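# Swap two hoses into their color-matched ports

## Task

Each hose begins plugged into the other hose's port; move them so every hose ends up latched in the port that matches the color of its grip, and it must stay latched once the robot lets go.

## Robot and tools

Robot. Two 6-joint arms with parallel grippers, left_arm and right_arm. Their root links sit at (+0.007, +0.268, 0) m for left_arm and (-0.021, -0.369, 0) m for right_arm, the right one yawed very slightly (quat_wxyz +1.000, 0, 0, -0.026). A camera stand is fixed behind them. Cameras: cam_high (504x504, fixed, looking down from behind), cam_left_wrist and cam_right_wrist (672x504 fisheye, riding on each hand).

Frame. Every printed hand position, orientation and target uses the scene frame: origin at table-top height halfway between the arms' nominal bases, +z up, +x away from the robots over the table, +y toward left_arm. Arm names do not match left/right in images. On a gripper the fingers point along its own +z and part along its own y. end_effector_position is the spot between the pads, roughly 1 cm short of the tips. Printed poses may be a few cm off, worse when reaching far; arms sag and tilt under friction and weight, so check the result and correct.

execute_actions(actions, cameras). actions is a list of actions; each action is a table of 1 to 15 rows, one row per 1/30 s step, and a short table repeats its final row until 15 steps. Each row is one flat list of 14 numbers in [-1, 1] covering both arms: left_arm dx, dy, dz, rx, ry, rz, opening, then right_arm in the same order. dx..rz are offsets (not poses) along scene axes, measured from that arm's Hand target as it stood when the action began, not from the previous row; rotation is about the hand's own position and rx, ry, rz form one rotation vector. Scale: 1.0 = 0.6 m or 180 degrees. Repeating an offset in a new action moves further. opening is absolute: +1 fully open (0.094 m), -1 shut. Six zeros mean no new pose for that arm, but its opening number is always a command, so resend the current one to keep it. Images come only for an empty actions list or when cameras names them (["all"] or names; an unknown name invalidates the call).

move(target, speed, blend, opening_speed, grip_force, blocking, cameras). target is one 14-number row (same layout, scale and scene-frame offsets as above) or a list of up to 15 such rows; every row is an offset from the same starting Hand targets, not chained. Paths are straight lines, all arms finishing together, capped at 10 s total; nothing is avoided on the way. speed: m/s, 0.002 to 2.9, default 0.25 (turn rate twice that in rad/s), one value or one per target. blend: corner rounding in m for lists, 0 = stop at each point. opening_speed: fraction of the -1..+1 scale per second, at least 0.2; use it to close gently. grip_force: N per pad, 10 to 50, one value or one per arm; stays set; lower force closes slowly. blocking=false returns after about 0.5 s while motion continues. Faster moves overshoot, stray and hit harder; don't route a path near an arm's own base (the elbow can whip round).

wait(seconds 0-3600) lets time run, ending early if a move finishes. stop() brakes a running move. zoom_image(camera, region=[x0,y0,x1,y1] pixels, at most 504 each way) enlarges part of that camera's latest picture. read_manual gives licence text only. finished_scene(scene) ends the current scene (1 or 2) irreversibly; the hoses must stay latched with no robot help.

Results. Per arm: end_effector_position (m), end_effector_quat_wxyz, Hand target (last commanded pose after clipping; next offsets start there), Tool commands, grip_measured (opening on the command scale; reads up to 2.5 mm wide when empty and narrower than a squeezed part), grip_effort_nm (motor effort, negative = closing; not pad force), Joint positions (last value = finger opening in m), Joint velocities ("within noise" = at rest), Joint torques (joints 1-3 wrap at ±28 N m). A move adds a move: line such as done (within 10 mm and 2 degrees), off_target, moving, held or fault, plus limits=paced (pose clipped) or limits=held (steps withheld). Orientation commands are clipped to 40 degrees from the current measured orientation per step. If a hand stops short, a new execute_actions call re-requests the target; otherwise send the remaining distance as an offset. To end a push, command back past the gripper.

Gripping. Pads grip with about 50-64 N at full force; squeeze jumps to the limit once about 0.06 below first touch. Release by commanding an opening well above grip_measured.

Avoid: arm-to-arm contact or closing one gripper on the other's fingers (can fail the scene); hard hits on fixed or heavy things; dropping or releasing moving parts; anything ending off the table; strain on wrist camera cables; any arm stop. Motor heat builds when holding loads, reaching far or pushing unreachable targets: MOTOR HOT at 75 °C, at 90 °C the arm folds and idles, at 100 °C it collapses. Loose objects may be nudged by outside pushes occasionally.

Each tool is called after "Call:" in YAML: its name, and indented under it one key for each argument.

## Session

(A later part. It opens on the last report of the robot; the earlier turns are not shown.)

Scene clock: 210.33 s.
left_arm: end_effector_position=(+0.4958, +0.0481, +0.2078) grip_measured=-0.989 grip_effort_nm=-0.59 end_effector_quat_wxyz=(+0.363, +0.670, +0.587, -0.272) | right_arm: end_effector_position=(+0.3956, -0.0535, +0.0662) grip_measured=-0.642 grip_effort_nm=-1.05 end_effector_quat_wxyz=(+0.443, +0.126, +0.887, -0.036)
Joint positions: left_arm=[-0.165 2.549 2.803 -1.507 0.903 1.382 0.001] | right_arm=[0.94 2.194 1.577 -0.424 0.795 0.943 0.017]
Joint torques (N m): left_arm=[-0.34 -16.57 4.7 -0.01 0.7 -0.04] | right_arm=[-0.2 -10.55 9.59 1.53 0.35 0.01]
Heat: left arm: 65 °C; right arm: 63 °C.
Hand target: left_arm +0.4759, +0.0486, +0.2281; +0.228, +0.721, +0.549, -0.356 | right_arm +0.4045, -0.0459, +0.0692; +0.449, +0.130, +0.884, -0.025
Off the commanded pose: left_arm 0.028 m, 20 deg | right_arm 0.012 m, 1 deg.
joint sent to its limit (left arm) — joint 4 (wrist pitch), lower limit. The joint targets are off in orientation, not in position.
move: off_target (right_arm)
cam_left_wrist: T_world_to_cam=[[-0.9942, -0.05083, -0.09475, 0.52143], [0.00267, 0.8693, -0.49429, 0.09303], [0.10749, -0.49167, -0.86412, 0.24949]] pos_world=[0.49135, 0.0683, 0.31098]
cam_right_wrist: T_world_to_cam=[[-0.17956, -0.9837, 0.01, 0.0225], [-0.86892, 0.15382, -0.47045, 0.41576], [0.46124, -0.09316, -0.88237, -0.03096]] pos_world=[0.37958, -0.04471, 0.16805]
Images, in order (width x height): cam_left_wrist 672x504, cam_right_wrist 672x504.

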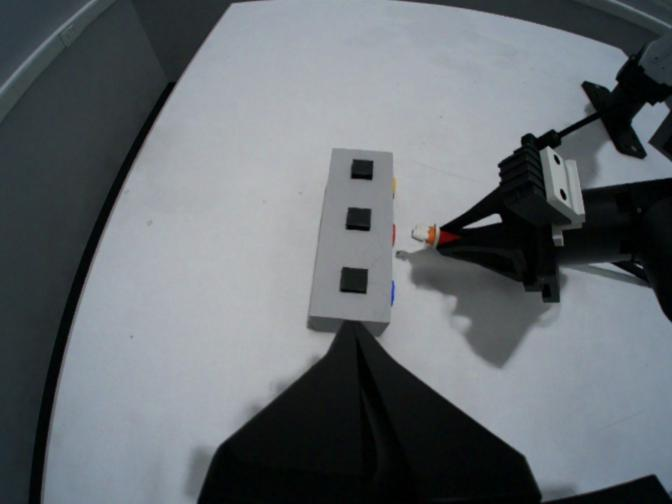

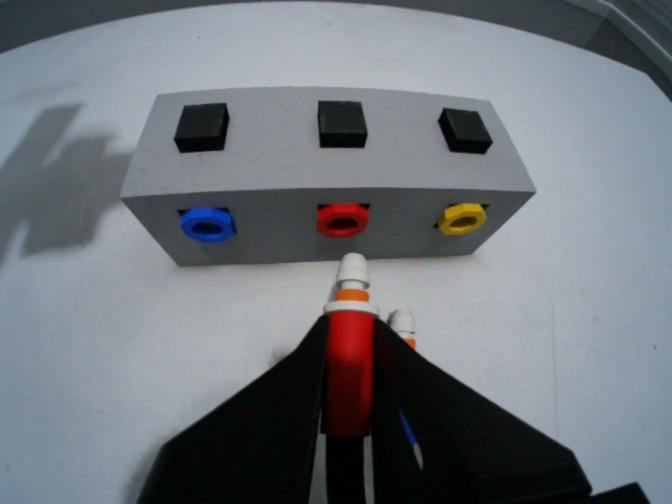

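Call:
move:
  target: [0,0,0,0,0,0,-1,0.012,0.005,0.002,0,0,0.004,-1]
  speed: 0.1
  cameras: ["cam_right_wrist","cam_left_wrist"]

Call:
zoom_image:
  camera: "cam_right_wrist"
  region: [250, 100, 450, 300]

Call:
zoom_image:
  camera: "cam_left_wrist"
  region: [370, 160, 530, 320]

Scene clock: 211.67 s.
left_arm: end_effector_position=(+0.4958, +0.0481, +0.2078) grip_measured=-0.989 grip_effort_nm=-0.59 end_effector_quat_wxyz=(+0.363, +0.670, +0.587, -0.272) | right_arm: end_effector_position=(+0.4029, -0.0501, +0.0685) grip_measured=-0.642 grip_effort_nm=-1.05 end_effector_quat_wxyz=(+0.444, +0.121, +0.887, -0.032)
Joint positions: left_arm=[-0.165 2.549 2.803 -1.507 0.903 1.382 0.001] | right_arm=[0.93 2.207 1.604 -0.415 0.783 0.916 0.017]
Joint torques (N m): left_arm=[-0.31 -16.57 4.7 -0.01 0.7 -0.05] | right_arm=[-0.2 -10.61 9.66 1.56 0.35 -0.01]
Heat: left arm: 65 °C; right arm: 64 °C.
Hand target: left_arm +0.4759, +0.0486, +0.2281; +0.228, +0.721, +0.549, -0.356 | right_arm +0.4116, -0.0428, +0.0704; +0.449, +0.124, +0.884, -0.023
Off the commanded pose: left_arm 0.028 m, 20 deg | right_arm 0.012 m, 1 deg.
joint sent to its limit (left arm) — joint 4 (wrist pitch), lower limit. The joint targets are off in orientation, not in position.
move: off_target (right_arm)
cam_left_wrist: T_world_to_cam=[[-0.9942, -0.05083, -0.09475, 0.52143], [0.00267, 0.8693, -0.49429, 0.09303], [0.10749, -0.49167, -0.86412, 0.24949]] pos_world=[0.49135, 0.0683, 0.31098]
cam_right_wrist: T_world_to_cam=[[-0.16737, -0.98587, 0.00672, 0.02233], [-0.8699, 0.14446, -0.4716, 0.42258], [0.46397, -0.08478, -0.88179, -0.03266]] pos_world=[0.38649, -0.0418, 0.17035]
Images, in order (width x height): cam_left_wrist 672x504, cam_right_wrist 672x504.

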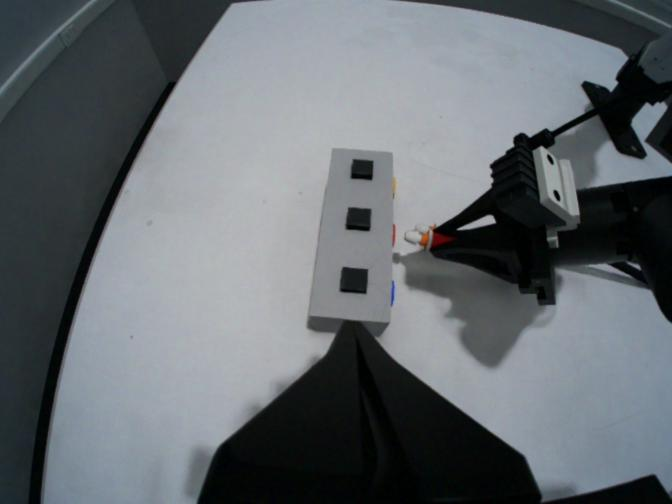

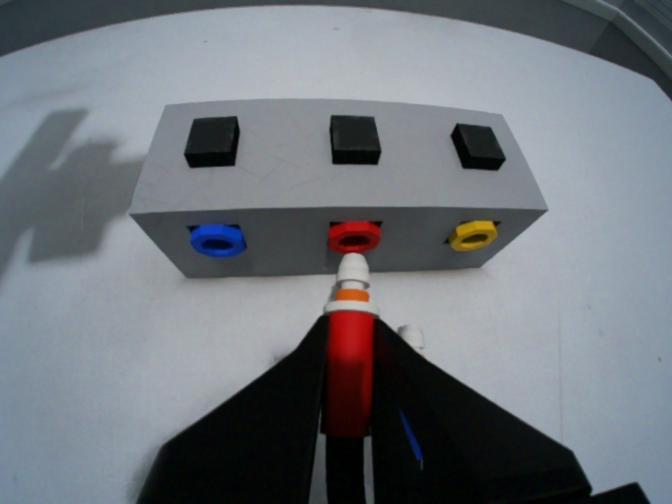

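Scaled by 2.520 from the camera's image (finer frame: 960x720).

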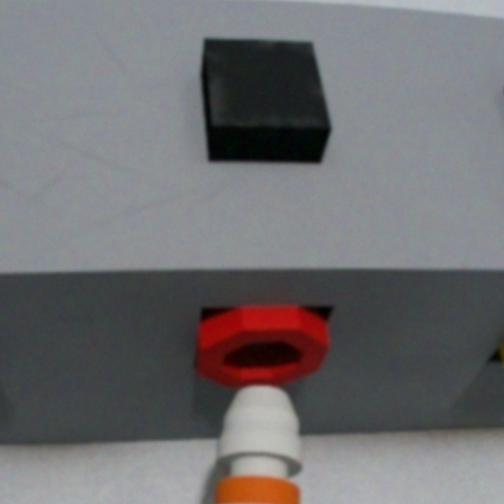

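Scaled by 3.150 from the camera's image (finer frame: 960x720).

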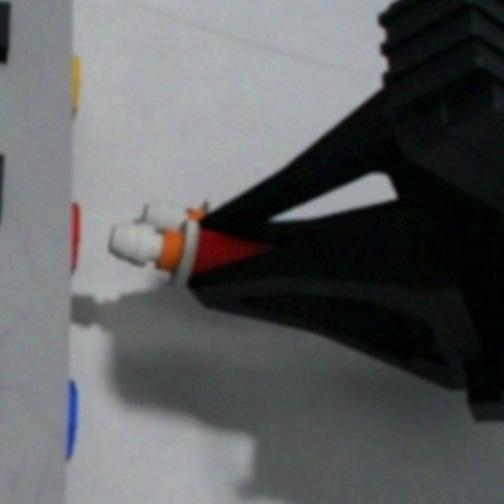

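Call:
move:
  target:
    - [0,0,0,0,0,0,-1,0.01,-0.002,0.002,0,0.02,0.008,-1]
    - [0,0,0,0,0,0,-1,0.05,-0.004,0.02,0,0.0,0.003,-1]
  speed: 0.12
  cameras: ["cam_right_wrist","cam_left_wrist"]

Call:
zoom_image:
  camera: "cam_right_wrist"
  region: [250, 100, 450, 300]

Call:
zoom_image:
  camera: "cam_left_wrist"
  region: [370, 160, 530, 320]

Scene clock: 213.70 s.
left_arm: end_effector_position=(+0.4958, +0.0481, +0.2078) grip_measured=-0.989 grip_effort_nm=-0.59 end_effector_quat_wxyz=(+0.363, +0.670, +0.587, -0.272) | right_arm: end_effector_position=(+0.4143, -0.0485, +0.0707) grip_measured=-0.642 grip_effort_nm=-1.05 end_effector_quat_wxyz=(+0.418, +0.094, +0.903, -0.036)
Joint positions: left_arm=[-0.165 2.549 2.803 -1.507 0.903 1.382 0.001] | right_arm=[0.899 2.233 1.692 -0.492 0.715 0.851 0.017]
Joint torques (N m): left_arm=[-0.32 -16.55 4.68 -0.01 0.7 -0.04] | right_arm=[-2.09 -10.35 10.92 2.21 0.68 -0.04]
Heat: left arm: 65 °C; right arm: 64 °C.
Hand target: left_arm +0.4759, +0.0486, +0.2281; +0.228, +0.721, +0.549, -0.356 | right_arm +0.4416, -0.0452, +0.0825; +0.449, +0.120, +0.885, -0.020
Off the commanded pose: left_arm 0.028 m, 20 deg | right_arm 0.030 m, 5 deg.
joint sent to its limit (left arm) — joint 4 (wrist pitch), lower limit. The joint targets are off in orientation, not in position.
move: off_target (right_arm)
cam_left_wrist: T_world_to_cam=[[-0.9942, -0.05083, -0.09475, 0.52143], [0.00267, 0.8693, -0.49429, 0.09303], [0.10749, -0.49167, -0.86412, 0.24949]] pos_world=[0.49135, 0.0683, 0.31098]
cam_right_wrist: T_world_to_cam=[[-0.12115, -0.99187, 0.03889, 0.00411], [-0.90371, 0.09401, -0.41769, 0.44105], [0.41064, -0.08575, -0.90776, -0.01203]] pos_world=[0.40402, -0.03842, 0.17314]
Images, in order (width x height): cam_left_wrist 672x504, cam_right_wrist 672x504.

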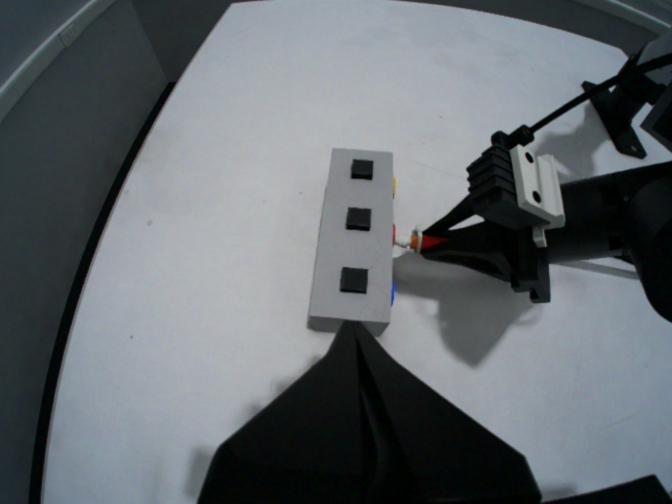

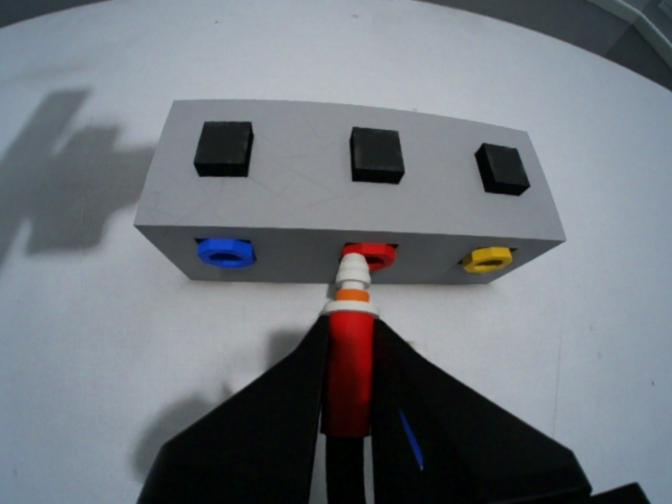

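Scaled by 2.520 from the camera's image (finer frame: 960x720).

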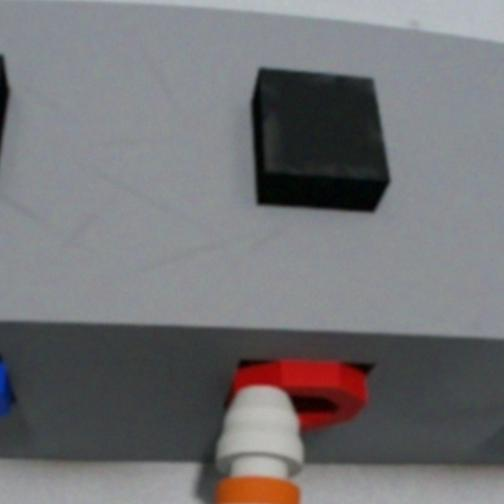

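Scaled by 3.150 from the camera's image (finer frame: 960x720).

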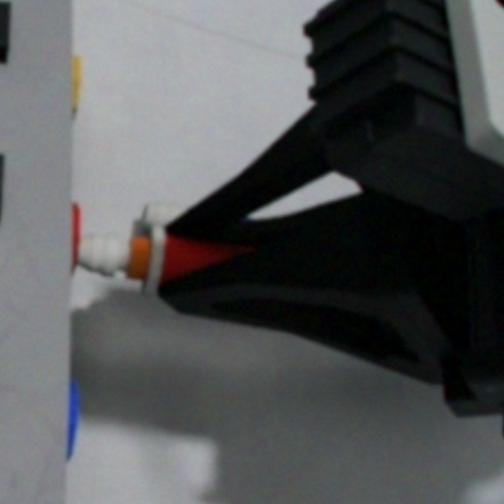

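Call:
move:
  target:
    - [0,0,0,0,0,0,-1,-0.075,-0.016,-0.026,0,0.0,0.0,-1]
    - [0,0,0,0,0,0,-1,-0.052,-0.012,-0.024,0,0.0,0.0,-1]
  speed: 0.12
  cameras: ["cam_right_wrist"]

Call:
zoom_image:
  camera: "cam_right_wrist"
  region: [250, 100, 450, 300]

Scene clock: 215.63 s.
left_arm: end_effector_position=(+0.4958, +0.0481, +0.2078) grip_measured=-0.989 grip_effort_nm=-0.59 end_effector_quat_wxyz=(+0.363, +0.670, +0.587, -0.272) | right_arm: end_effector_position=(+0.3997, -0.0614, +0.0448) grip_measured=-0.642 grip_effort_nm=-1.05 end_effector_quat_wxyz=(+0.432, +0.110, +0.894, -0.042)
Joint positions: left_arm=[-0.165 2.549 2.803 -1.507 0.903 1.382 0.001] | right_arm=[0.915 2.213 1.531 -0.358 0.762 0.891 0.017]
Joint torques (N m): left_arm=[-0.31 -16.59 4.68 -0.01 0.7 -0.04] | right_arm=[-0.06 -13.9 9.43 1.51 0.42 0.03]
Heat: left arm: 65 °C; right arm: 65 °C.
Hand target: left_arm +0.4759, +0.0486, +0.2281; +0.228, +0.721, +0.549, -0.356 | right_arm +0.4105, -0.0524, +0.0681; +0.450, +0.120, +0.885, -0.020
Off the commanded pose: left_arm 0.028 m, 20 deg | right_arm 0.027 m, 4 deg.
joint sent to its limit (left arm) — joint 4 (wrist pitch), lower limit. The joint targets are off in orientation, not in position.
move: off_target (right_arm)
cam_right_wrist: T_world_to_cam=[[-0.15501, -0.98724, 0.03646, 0.00446], [-0.88607, 0.12262, -0.44704, 0.41429], [0.43686, -0.1016, -0.89377, -0.04273]] pos_world=[0.38645, -0.05073, 0.14685]

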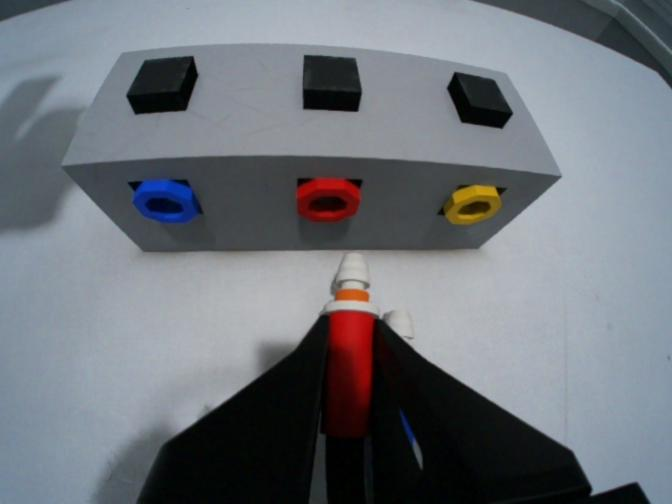

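Scaled by 2.520 from the camera's image (finer frame: 960x720).

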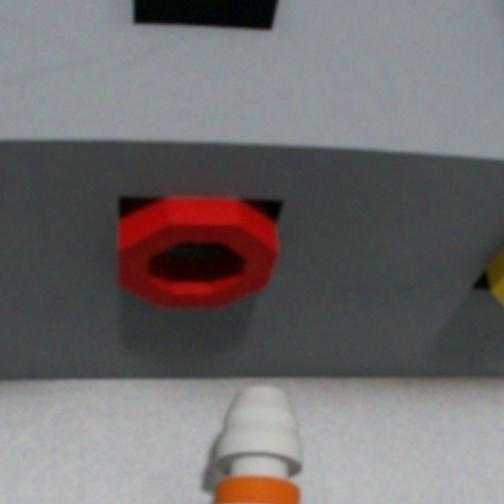

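Call:
move:
  target:
    - [0,0,0,0,0,0,-1,-0.015,0.012,0.006,0,0.0,0.0,-1]
    - [0,0,0,0,0,0,-1,0,0.01,0.006,0,0.0,0.0,-1]
  speed: 0.08
  cameras: ["cam_right_wrist","cam_left_wrist"]

Call:
zoom_image:
  camera: "cam_right_wrist"
  region: [250, 100, 450, 300]

Call:
zoom_image:
  camera: "cam_left_wrist"
  region: [370, 160, 530, 320]

Scene clock: 217.07 s.
left_arm: end_effector_position=(+0.4958, +0.0481, +0.2078) grip_measured=-0.989 grip_effort_nm=-0.59 end_effector_quat_wxyz=(+0.363, +0.670, +0.587, -0.272) | right_arm: end_effector_position=(+0.4013, -0.0522, +0.0563) grip_measured=-0.642 grip_effort_nm=-1.04 end_effector_quat_wxyz=(+0.437, +0.112, +0.892, -0.033)
Joint positions: left_arm=[-0.165 2.549 2.803 -1.507 0.903 1.382 0.001] | right_arm=[0.925 2.213 1.572 -0.383 0.765 0.9 0.017]
Joint torques (N m): left_arm=[-0.32 -16.58 4.68 -0.01 0.7 -0.04] | right_arm=[-0.21 -12.81 9.44 1.44 0.45 -0.03]
Heat: left arm: 66 °C; right arm: 65 °C.
Hand target: left_arm +0.4759, +0.0486, +0.2281; +0.228, +0.721, +0.549, -0.356 | right_arm +0.4105, -0.0464, +0.0717; +0.449, +0.120, +0.885, -0.020
Off the commanded pose: left_arm 0.028 m, 20 deg | right_arm 0.019 m, 2 deg.
joint sent to its limit (left arm) — joint 4 (wrist pitch), lower limit. The joint targets are off in orientation, not in position.
move: off_target (right_arm)
cam_left_wrist: T_world_to_cam=[[-0.9942, -0.05083, -0.09475, 0.52143], [0.00267, 0.8693, -0.49429, 0.09303], [0.10749, -0.49167, -0.86412, 0.24949]] pos_world=[0.49135, 0.0683, 0.31098]
cam_right_wrist: T_world_to_cam=[[-0.15255, -0.98816, 0.01651, 0.01348], [-0.88021, 0.12825, -0.45694, 0.41827], [0.44941, -0.08424, -0.88935, -0.03661]] pos_world=[0.38667, -0.0434, 0.15834]
Images, in order (width x height): cam_left_wrist 672x504, cam_right_wrist 672x504.

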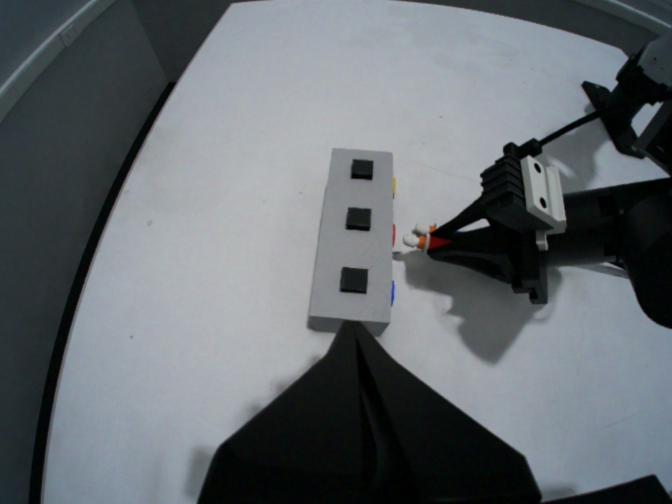

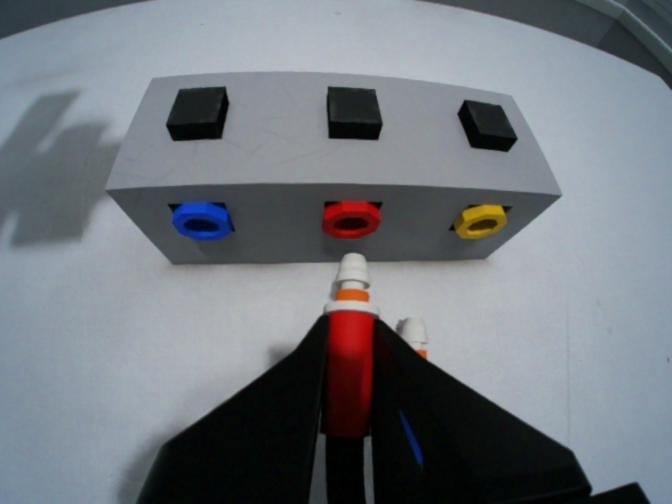

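Scaled by 2.520 from the camera's image (finer frame: 960x720).

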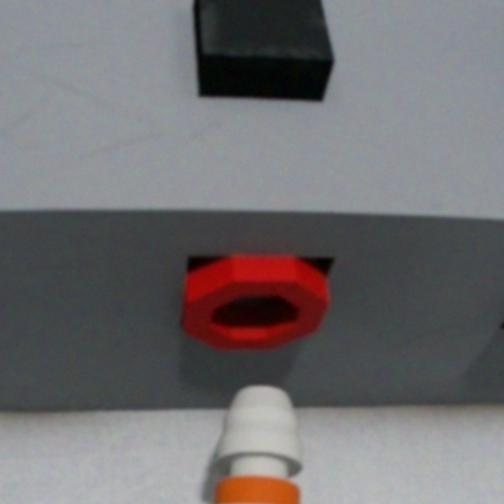

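Scaled by 3.150 from the camera's image (finer frame: 960x720).

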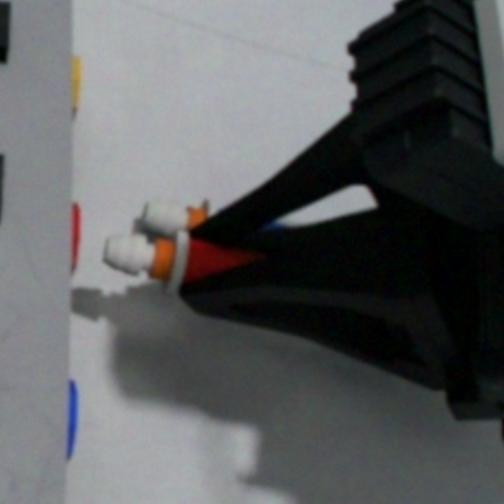

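Call:
move:
  target:
    - [0,0,0,0,0,0,-1,0.0,0,0.016,0,0.0,0.0,-1]
  speed: 0.08
  cameras: ["cam_right_wrist","cam_left_wrist"]

Call:
zoom_image:
  camera: "cam_right_wrist"
  region: [250, 100, 450, 300]

Call:
zoom_image:
  camera: "cam_left_wrist"
  region: [370, 160, 530, 320]

Scene clock: 218.00 s.
left_arm: end_effector_position=(+0.4958, +0.0481, +0.2078) grip_measured=-0.989 grip_effort_nm=-0.59 end_effector_quat_wxyz=(+0.363, +0.670, +0.587, -0.272) | right_arm: end_effector_position=(+0.4017, -0.0517, +0.0599) grip_measured=-0.642 grip_effort_nm=-1.05 end_effector_quat_wxyz=(+0.435, +0.111, +0.893, -0.035)
Joint positions: left_arm=[-0.165 2.549 2.803 -1.507 0.903 1.382 0.001] | right_arm=[0.925 2.213 1.59 -0.408 0.765 0.899 0.017]
Joint torques (N m): left_arm=[-0.32 -16.59 4.66 -0.01 0.7 -0.05] | right_arm=[-0.12 -13.9 9.59 1.37 0.43 -0.01]
Heat: left arm: 66 °C; right arm: 65 °C.
Hand target: left_arm +0.4759, +0.0486, +0.2281; +0.228, +0.721, +0.549, -0.356 | right_arm +0.4104, -0.0464, +0.0813; +0.449, +0.120, +0.885, -0.021
Off the commanded pose: left_arm 0.028 m, 20 deg | right_arm 0.024 m, 3 deg.
joint sent to its limit (left arm) — joint 4 (wrist pitch), lower limit. The joint targets are off in orientation, not in position.
move: off_target (right_arm)
cam_left_wrist: T_world_to_cam=[[-0.9942, -0.05083, -0.09475, 0.52143], [0.00267, 0.8693, -0.49429, 0.09303], [0.10749, -0.49167, -0.86412, 0.24949]] pos_world=[0.49135, 0.0683, 0.31098]
cam_right_wrist: T_world_to_cam=[[-0.15203, -0.98811, 0.02269, 0.01342], [-0.88221, 0.12531, -0.45388, 0.42063], [0.44564, -0.08902, -0.89077, -0.03218]] pos_world=[0.38747, -0.04231, 0.16195]
Images, in order (width x height): cam_left_wrist 672x504, cam_right_wrist 672x504.

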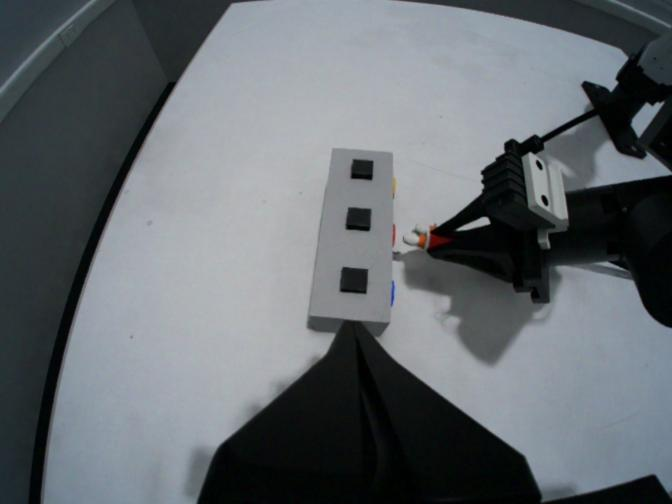

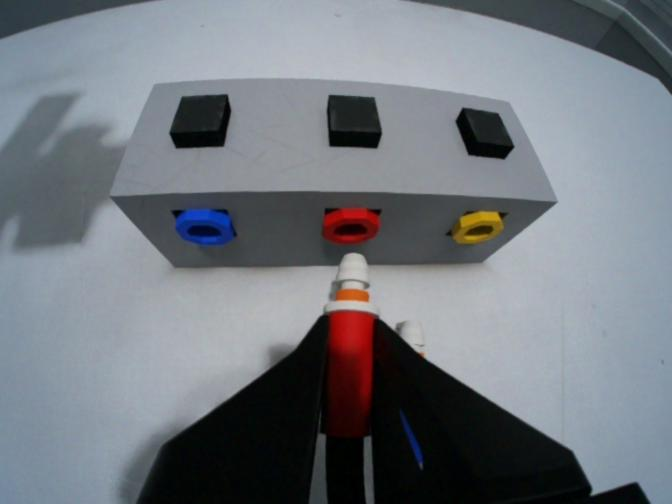

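Scaled by 2.520 from the camera's image (finer frame: 960x720).

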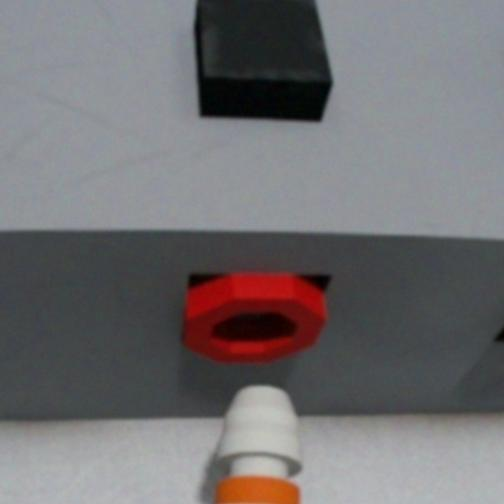

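Scaled by 3.150 from the camera's image (finer frame: 960x720).

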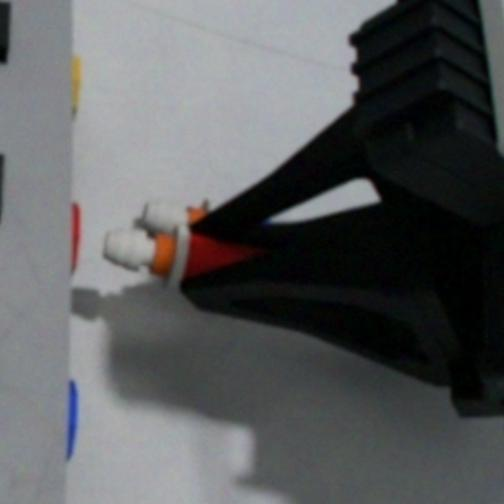

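Call:
move:
  target:
    - [0,0,0,0,0,0,-1,0.004,-0.001,0.008,0,0.01,0.0,-1]
  speed: 0.08
  cameras: ["cam_right_wrist","cam_left_wrist"]

Call:
zoom_image:
  camera: "cam_right_wrist"
  region: [250, 100, 450, 300]

Call:
zoom_image:
  camera: "cam_left_wrist"
  region: [370, 160, 530, 320]

Scene clock: 219.10 s.
left_arm: end_effector_position=(+0.4958, +0.0481, +0.2078) grip_measured=-0.989 grip_effort_nm=-0.59 end_effector_quat_wxyz=(+0.363, +0.670, +0.587, -0.272) | right_arm: end_effector_position=(+0.4051, -0.0529, +0.0688) grip_measured=-0.642 grip_effort_nm=-1.04 end_effector_quat_wxyz=(+0.426, +0.111, +0.897, -0.039)
Joint positions: left_arm=[-0.165 2.549 2.803 -1.507 0.903 1.382 0.001] | right_arm=[0.915 2.213 1.643 -0.478 0.75 0.899 0.017]
Joint torques (N m): left_arm=[-0.31 -16.59 4.68 -0.01 0.7 -0.04] | right_arm=[-0.1 -13.52 9.61 1.36 0.32 0.07]
Heat: left arm: 66 °C; right arm: 65 °C.
Hand target: left_arm +0.4759, +0.0486, +0.2281; +0.228, +0.721, +0.549, -0.356 | right_arm +0.4129, -0.0470, +0.0861; +0.436, +0.119, +0.892, -0.022
Off the commanded pose: left_arm 0.028 m, 20 deg | right_arm 0.020 m, 3 deg.
joint sent to its limit (left arm) — joint 4 (wrist pitch), lower limit. The joint targets are off in orientation, not in position.
move: off_target (right_arm)
cam_left_wrist: T_world_to_cam=[[-0.9942, -0.05083, -0.09475, 0.52143], [0.00267, 0.8693, -0.49429, 0.09303], [0.10749, -0.49167, -0.86412, 0.24949]] pos_world=[0.49135, 0.0683, 0.31098]
cam_right_wrist: T_world_to_cam=[[-0.15395, -0.98759, 0.03106, 0.01272], [-0.89148, 0.12528, -0.43539, 0.43037], [0.42609, -0.09472, -0.89971, -0.01761]] pos_world=[0.39313, -0.04302, 0.17114]
Images, in order (width x height): cam_left_wrist 672x504, cam_right_wrist 672x504.

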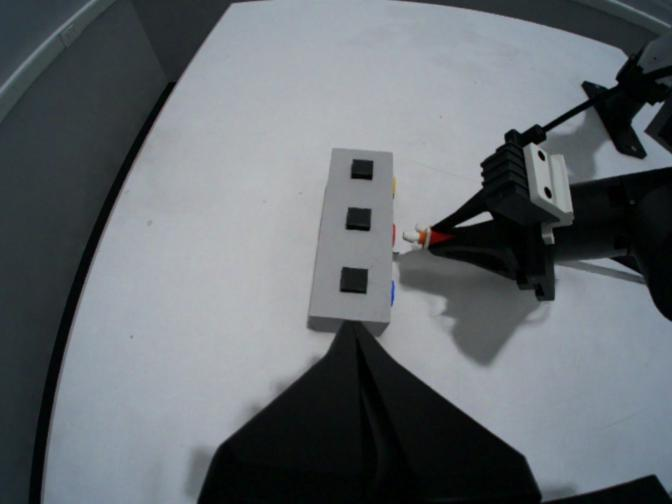

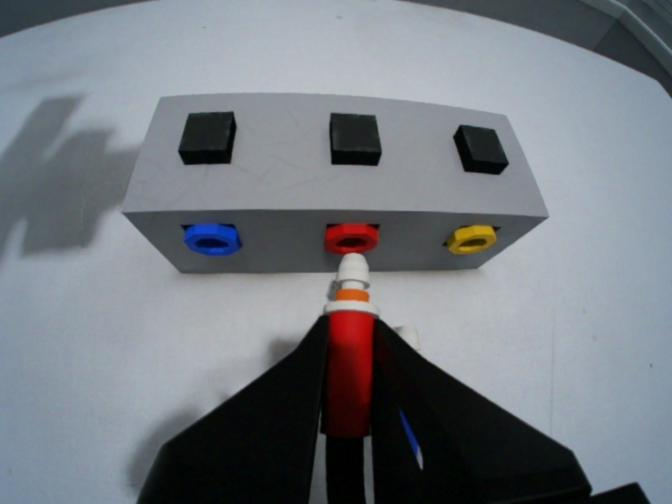

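Scaled by 2.520 from the camera's image (finer frame: 960x720).

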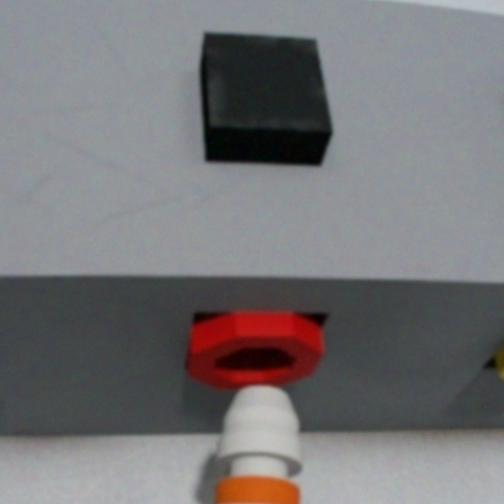

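Scaled by 3.150 from the camera's image (finer frame: 960x720).

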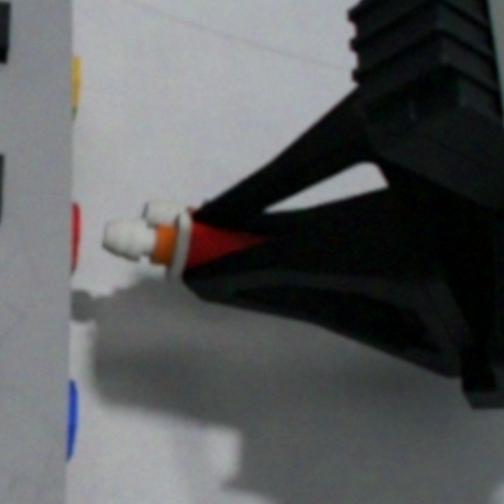

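Call:
move:
  target:
    - [0,0,0,0,0,0,-1,0.05,-0.005,0.003,0,-0.01,-0.003,-1]
  speed: 0.12
  cameras: ["cam_right_wrist","cam_left_wrist"]

Call:
zoom_image:
  camera: "cam_right_wrist"
  region: [250, 100, 450, 300]

Call:
zoom_image:
  camera: "cam_left_wrist"
  region: [370, 160, 530, 320]

Scene clock: 220.17 s.
left_arm: end_effector_position=(+0.4958, +0.0481, +0.2078) grip_measured=-0.989 grip_effort_nm=-0.59 end_effector_quat_wxyz=(+0.363, +0.670, +0.587, -0.272) | right_arm: end_effector_position=(+0.4138, -0.0558, +0.0763) grip_measured=-0.642 grip_effort_nm=-1.05 end_effector_quat_wxyz=(+0.421, +0.098, +0.900, -0.048)
Joint positions: left_arm=[-0.165 2.549 2.803 -1.507 0.903 1.382 0.001] | right_arm=[0.896 2.22 1.689 -0.514 0.737 0.853 0.017]
Joint torques (N m): left_arm=[-0.34 -16.57 4.7 -0.01 0.7 -0.05] | right_arm=[-2.4 -10.25 11.03 2.29 0.47 -0.03]
Heat: left arm: 66 °C; right arm: 65 °C.
Hand target: left_arm +0.4759, +0.0486, +0.2281; +0.228, +0.721, +0.549, -0.356 | right_arm +0.4430, -0.0501, +0.0879; +0.450, +0.124, +0.884, -0.022
Off the commanded pose: left_arm 0.028 m, 20 deg | right_arm 0.032 m, 6 deg.
joint sent to its limit (left arm) — joint 4 (wrist pitch), lower limit. The joint targets are off in orientation, not in position.
move: off_target (right_arm)
cam_left_wrist: T_world_to_cam=[[-0.9942, -0.05083, -0.09475, 0.52143], [0.00267, 0.8693, -0.49429, 0.09303], [0.10749, -0.49167, -0.86412, 0.24949]] pos_world=[0.49135, 0.0683, 0.31098]
cam_right_wrist: T_world_to_cam=[[-0.13705, -0.98889, 0.05757, 0.00189], [-0.89934, 0.09985, -0.4257, 0.44277], [0.41523, -0.11012, -0.90303, -0.01099]] pos_world=[0.40302, -0.04356, 0.17845]
Images, in order (width x height): cam_left_wrist 672x504, cam_right_wrist 672x504.

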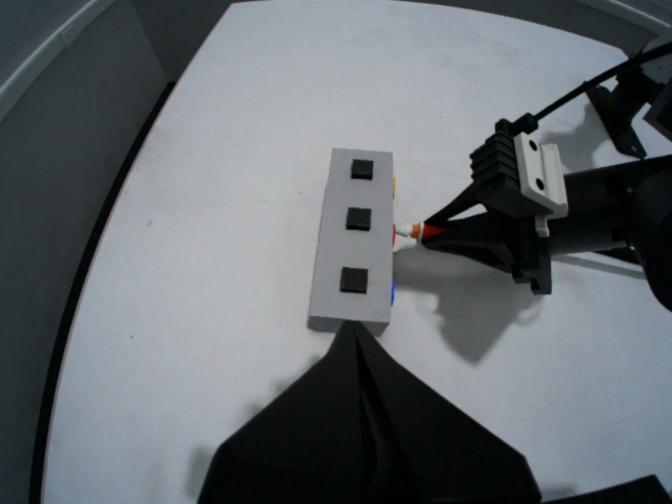

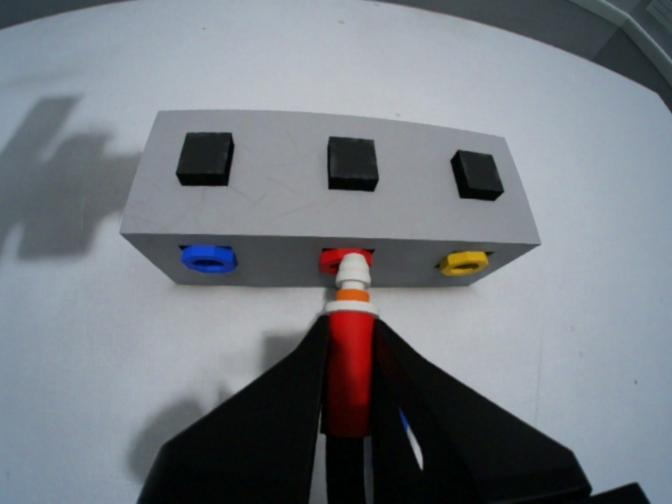

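Scaled by 2.520 from the camera's image (finer frame: 960x720).

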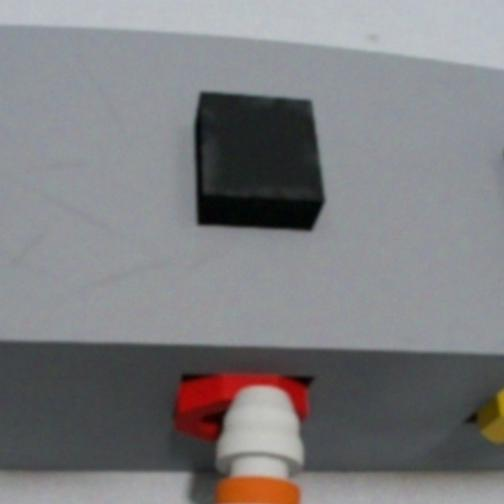

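Scaled by 3.150 from the camera's image (finer frame: 960x720).

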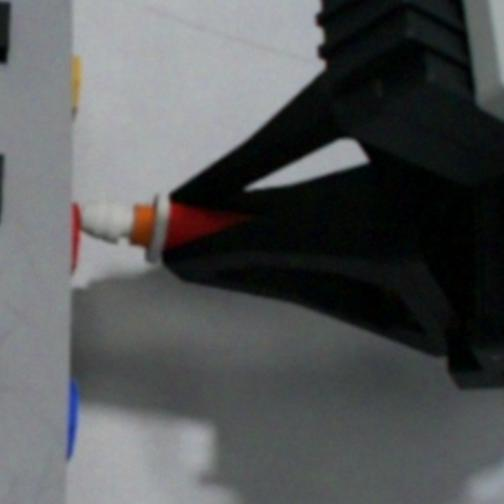

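Call:
move:
  target:
    - [0,0,0,0,0,0,-1,-0.052,0.004,-0.012,0,0.01,0.0,-1]
  speed: 0.08
  cameras: ["cam_right_wrist","cam_left_wrist"]

Call:
zoom_image:
  camera: "cam_right_wrist"
  region: [250, 100, 450, 300]

Call:
zoom_image:
  camera: "cam_left_wrist"
  region: [370, 160, 530, 320]

Scene clock: 221.33 s.
left_arm: end_effector_position=(+0.4958, +0.0481, +0.2078) grip_measured=-0.989 grip_effort_nm=-0.59 end_effector_quat_wxyz=(+0.363, +0.670, +0.587, -0.272) | right_arm: end_effector_position=(+0.4123, -0.0479, +0.0785) grip_measured=-0.642 grip_effort_nm=-1.05 end_effector_quat_wxyz=(+0.428, +0.118, +0.896, -0.027)
Joint positions: left_arm=[-0.165 2.549 2.803 -1.507 0.903 1.382 0.001] | right_arm=[0.908 2.22 1.689 -0.493 0.737 0.902 0.017]
Joint torques (N m): left_arm=[-0.32 -16.57 4.68 -0.01 0.7 -0.04] | right_arm=[0.69 -13.3 5.57 1.6 0.51 0.15]
Heat: left arm: 66 °C; right arm: 65 °C.
Hand target: left_arm +0.4759, +0.0486, +0.2281; +0.228, +0.721, +0.549, -0.356 | right_arm +0.4117, -0.0476, +0.0807; +0.435, +0.124, +0.891, -0.024
Off the commanded pose: left_arm 0.028 m, 20 deg | right_arm 0.002 m, 1 deg.
joint sent to its limit (left arm) — joint 4 (wrist pitch), lower limit. The joint targets are off in orientation, not in position.
move: done
cam_left_wrist: T_world_to_cam=[[-0.9942, -0.05083, -0.09475, 0.52143], [0.00267, 0.8693, -0.49429, 0.09303], [0.10749, -0.49167, -0.86412, 0.24949]] pos_world=[0.49135, 0.0683, 0.31098]
cam_right_wrist: T_world_to_cam=[[-0.1566, -0.98766, 0.00294, 0.02186], [-0.88769, 0.13944, -0.43882, 0.43974], [0.433, -0.07132, -0.89857, -0.01333]] pos_world=[0.39954, -0.04068, 0.18093]
Images, in order (width x height): cam_left_wrist 672x504, cam_right_wrist 672x504.

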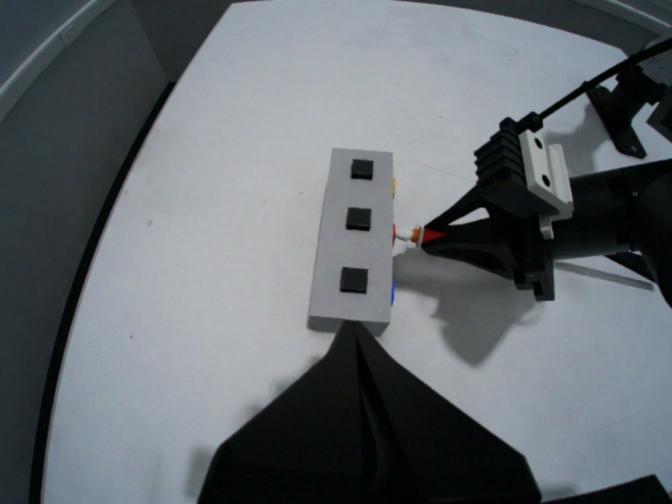

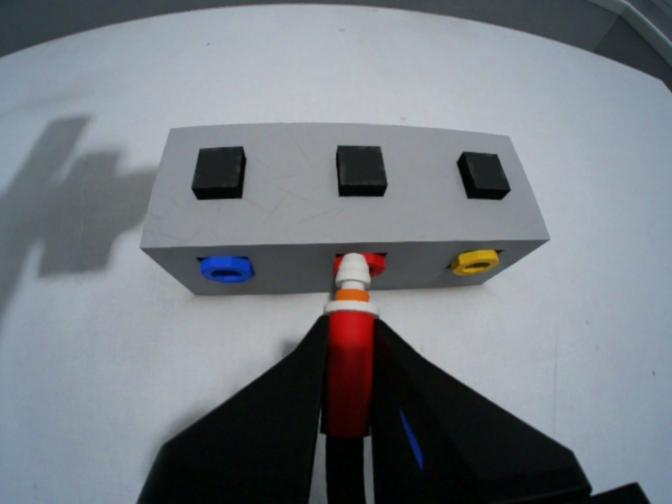

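Scaled by 2.520 from the camera's image (finer frame: 960x720).

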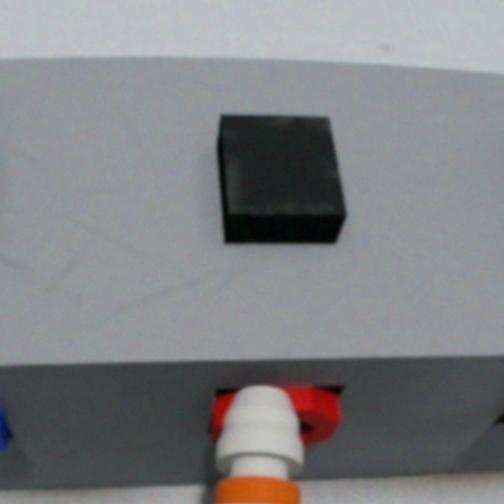

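Scaled by 3.150 from the camera's image (finer frame: 960x720).

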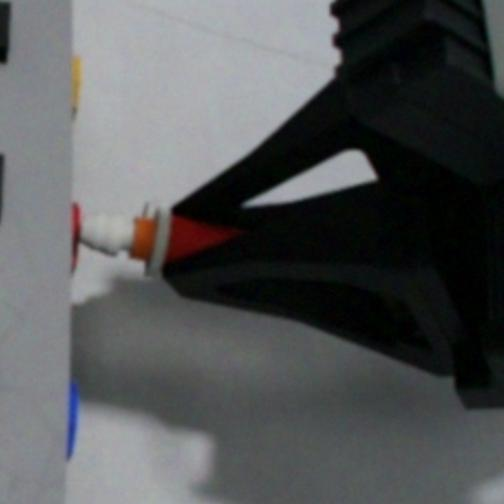

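Call:
move:
  target:
    - [0,0,0,0,0,0,-1,-0.02,-0.003,0,0,0.0,0.004,-1]
    - [0,0,0,0,0,0,-1,-0.012,-0.006,-0.018,0,0.0,0.004,-1]
  speed: 0.08
  cameras: ["cam_right_wrist","cam_left_wrist"]

Call:
zoom_image:
  camera: "cam_right_wrist"
  region: [250, 100, 450, 300]

Call:
zoom_image:
  camera: "cam_left_wrist"
  region: [370, 160, 530, 320]

Scene clock: 222.93 s.
left_arm: end_effector_position=(+0.4958, +0.0481, +0.2078) grip_measured=-0.989 grip_effort_nm=-0.59 end_effector_quat_wxyz=(+0.363, +0.670, +0.587, -0.272) | right_arm: end_effector_position=(+0.4023, -0.0489, +0.0600) grip_measured=-0.642 grip_effort_nm=-1.05 end_effector_quat_wxyz=(+0.428, +0.112, +0.896, -0.030)
Joint positions: left_arm=[-0.165 2.549 2.803 -1.507 0.903 1.382 0.001] | right_arm=[0.923 2.218 1.611 -0.428 0.746 0.906 0.017]
Joint torques (N m): left_arm=[-0.31 -16.57 4.68 -0.01 0.7 -0.04] | right_arm=[-0.32 -14.72 5.19 1.58 0.41 0.05]
Heat: left arm: 66 °C; right arm: 66 °C.
Hand target: left_arm +0.4759, +0.0486, +0.2281; +0.228, +0.721, +0.549, -0.356 | right_arm +0.4045, -0.0513, +0.0698; +0.436, +0.118, +0.892, -0.022
Off the commanded pose: left_arm 0.028 m, 20 deg | right_arm 0.010 m, 2 deg.
joint sent to its limit (left arm) — joint 4 (wrist pitch), lower limit. The joint targets are off in orientation, not in position.
move: done
cam_left_wrist: T_world_to_cam=[[-0.9942, -0.05083, -0.09475, 0.52143], [0.00267, 0.8693, -0.49429, 0.09303], [0.10749, -0.49167, -0.86412, 0.24949]] pos_world=[0.49135, 0.0683, 0.31098]
cam_right_wrist: T_world_to_cam=[[-0.14858, -0.98882, 0.01293, 0.01536], [-0.88935, 0.12789, -0.43898, 0.42302], [0.43242, -0.07672, -0.8984, -0.02579]] pos_world=[0.38965, -0.04089, 0.16233]
Images, in order (width x height): cam_left_wrist 672x504, cam_right_wrist 672x504.

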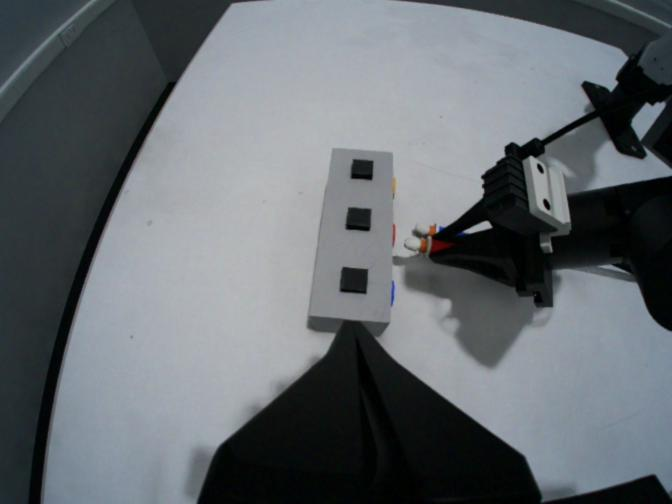

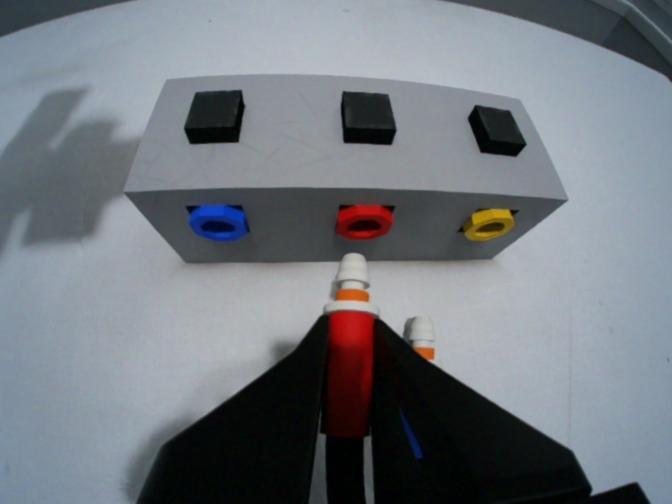

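Scaled by 2.520 from the camera's image (finer frame: 960x720).

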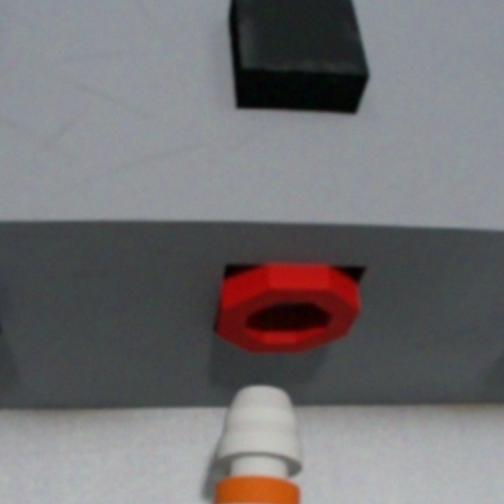

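Scaled by 3.150 from the camera's image (finer frame: 960x720).

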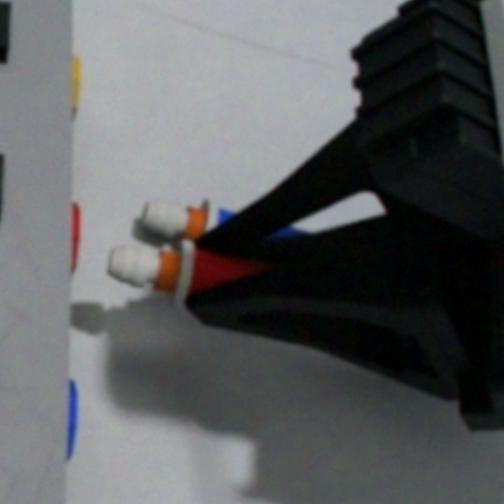

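Call:
move:
  target:
    - [0,0,0,0,0,0,-1,0.015,-0.012,0.005,0,0.0,0.004,-1]
  speed: 0.08
  cameras: ["cam_right_wrist","cam_left_wrist"]

Call:
zoom_image:
  camera: "cam_right_wrist"
  region: [250, 100, 450, 300]

Call:
zoom_image:
  camera: "cam_left_wrist"
  region: [370, 160, 530, 320]

Scene clock: 223.97 s.
left_arm: end_effector_position=(+0.4958, +0.0481, +0.2078) grip_measured=-0.989 grip_effort_nm=-0.59 end_effector_quat_wxyz=(+0.363, +0.670, +0.587, -0.272) | right_arm: end_effector_position=(+0.4117, -0.0584, +0.0569) grip_measured=-0.642 grip_effort_nm=-1.04 end_effector_quat_wxyz=(+0.426, +0.108, +0.898, -0.034)
Joint positions: left_arm=[-0.165 2.549 2.803 -1.507 0.903 1.382 0.001] | right_arm=[0.893 2.218 1.598 -0.4 0.729 0.867 0.017]
Joint torques (N m): left_arm=[-0.32 -16.57 4.7 -0.02 0.7 -0.03] | right_arm=[-0.06 -15.8 5.05 1.61 0.32 -0.01]
Heat: left arm: 66 °C; right arm: 66 °C.
Hand target: left_arm +0.4759, +0.0486, +0.2281; +0.228, +0.721, +0.549, -0.356 | right_arm +0.4135, -0.0584, +0.0729; +0.436, +0.113, +0.893, -0.019
Off the commanded pose: left_arm 0.028 m, 20 deg | right_arm 0.016 m, 2 deg.
joint sent to its limit (left arm) — joint 4 (wrist pitch), lower limit. The joint targets are off in orientation, not in position.
move: off_target (right_arm)
cam_left_wrist: T_world_to_cam=[[-0.9942, -0.05083, -0.09475, 0.52143], [0.00267, 0.8693, -0.49429, 0.09303], [0.10749, -0.49167, -0.86412, 0.24949]] pos_world=[0.49135, 0.0683, 0.31098]
cam_right_wrist: T_world_to_cam=[[-0.14489, -0.98918, 0.0228, 0.00532], [-0.89264, 0.12074, -0.43429, 0.43196], [0.42684, -0.08327, -0.90048, -0.03136]] pos_world=[0.39974, -0.04951, 0.15924]
Images, in order (width x height): cam_left_wrist 672x504, cam_right_wrist 672x504.

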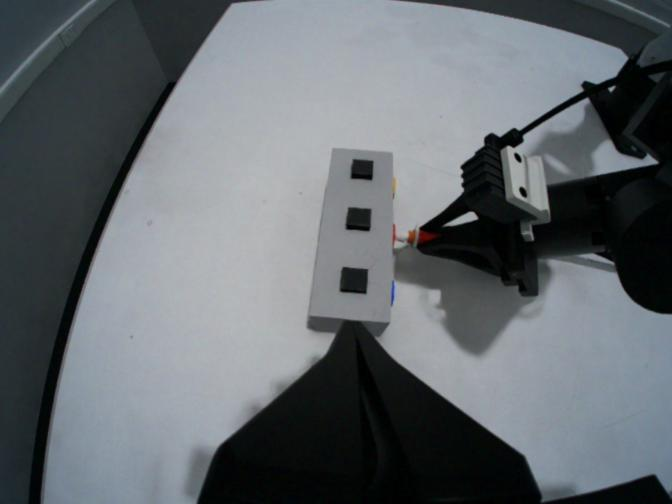

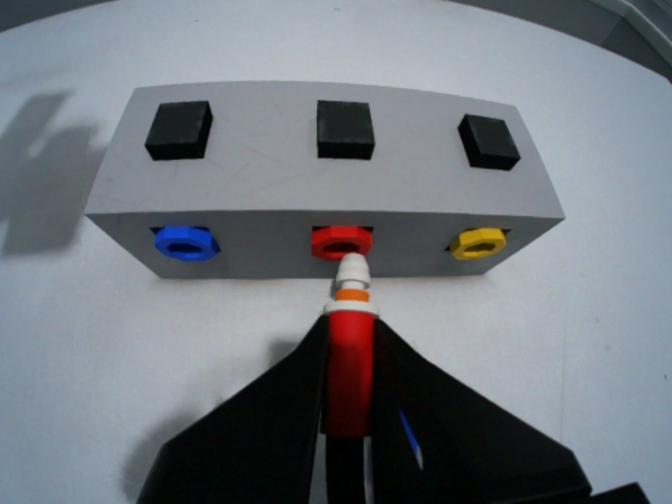

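Scaled by 2.520 from the camera's image (finer frame: 960x720).

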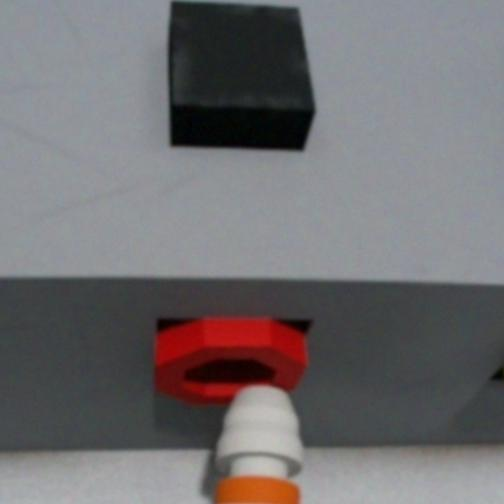

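Scaled by 3.150 from the camera's image (finer frame: 960x720).

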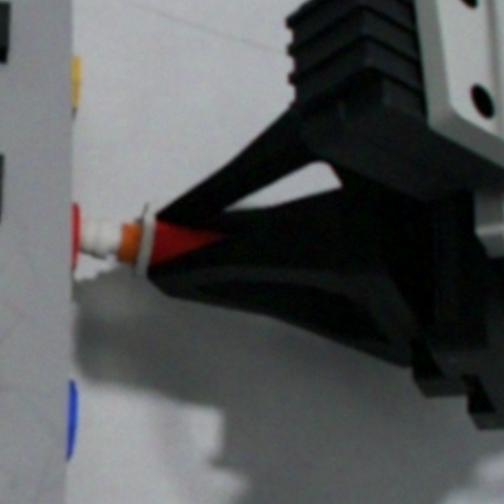

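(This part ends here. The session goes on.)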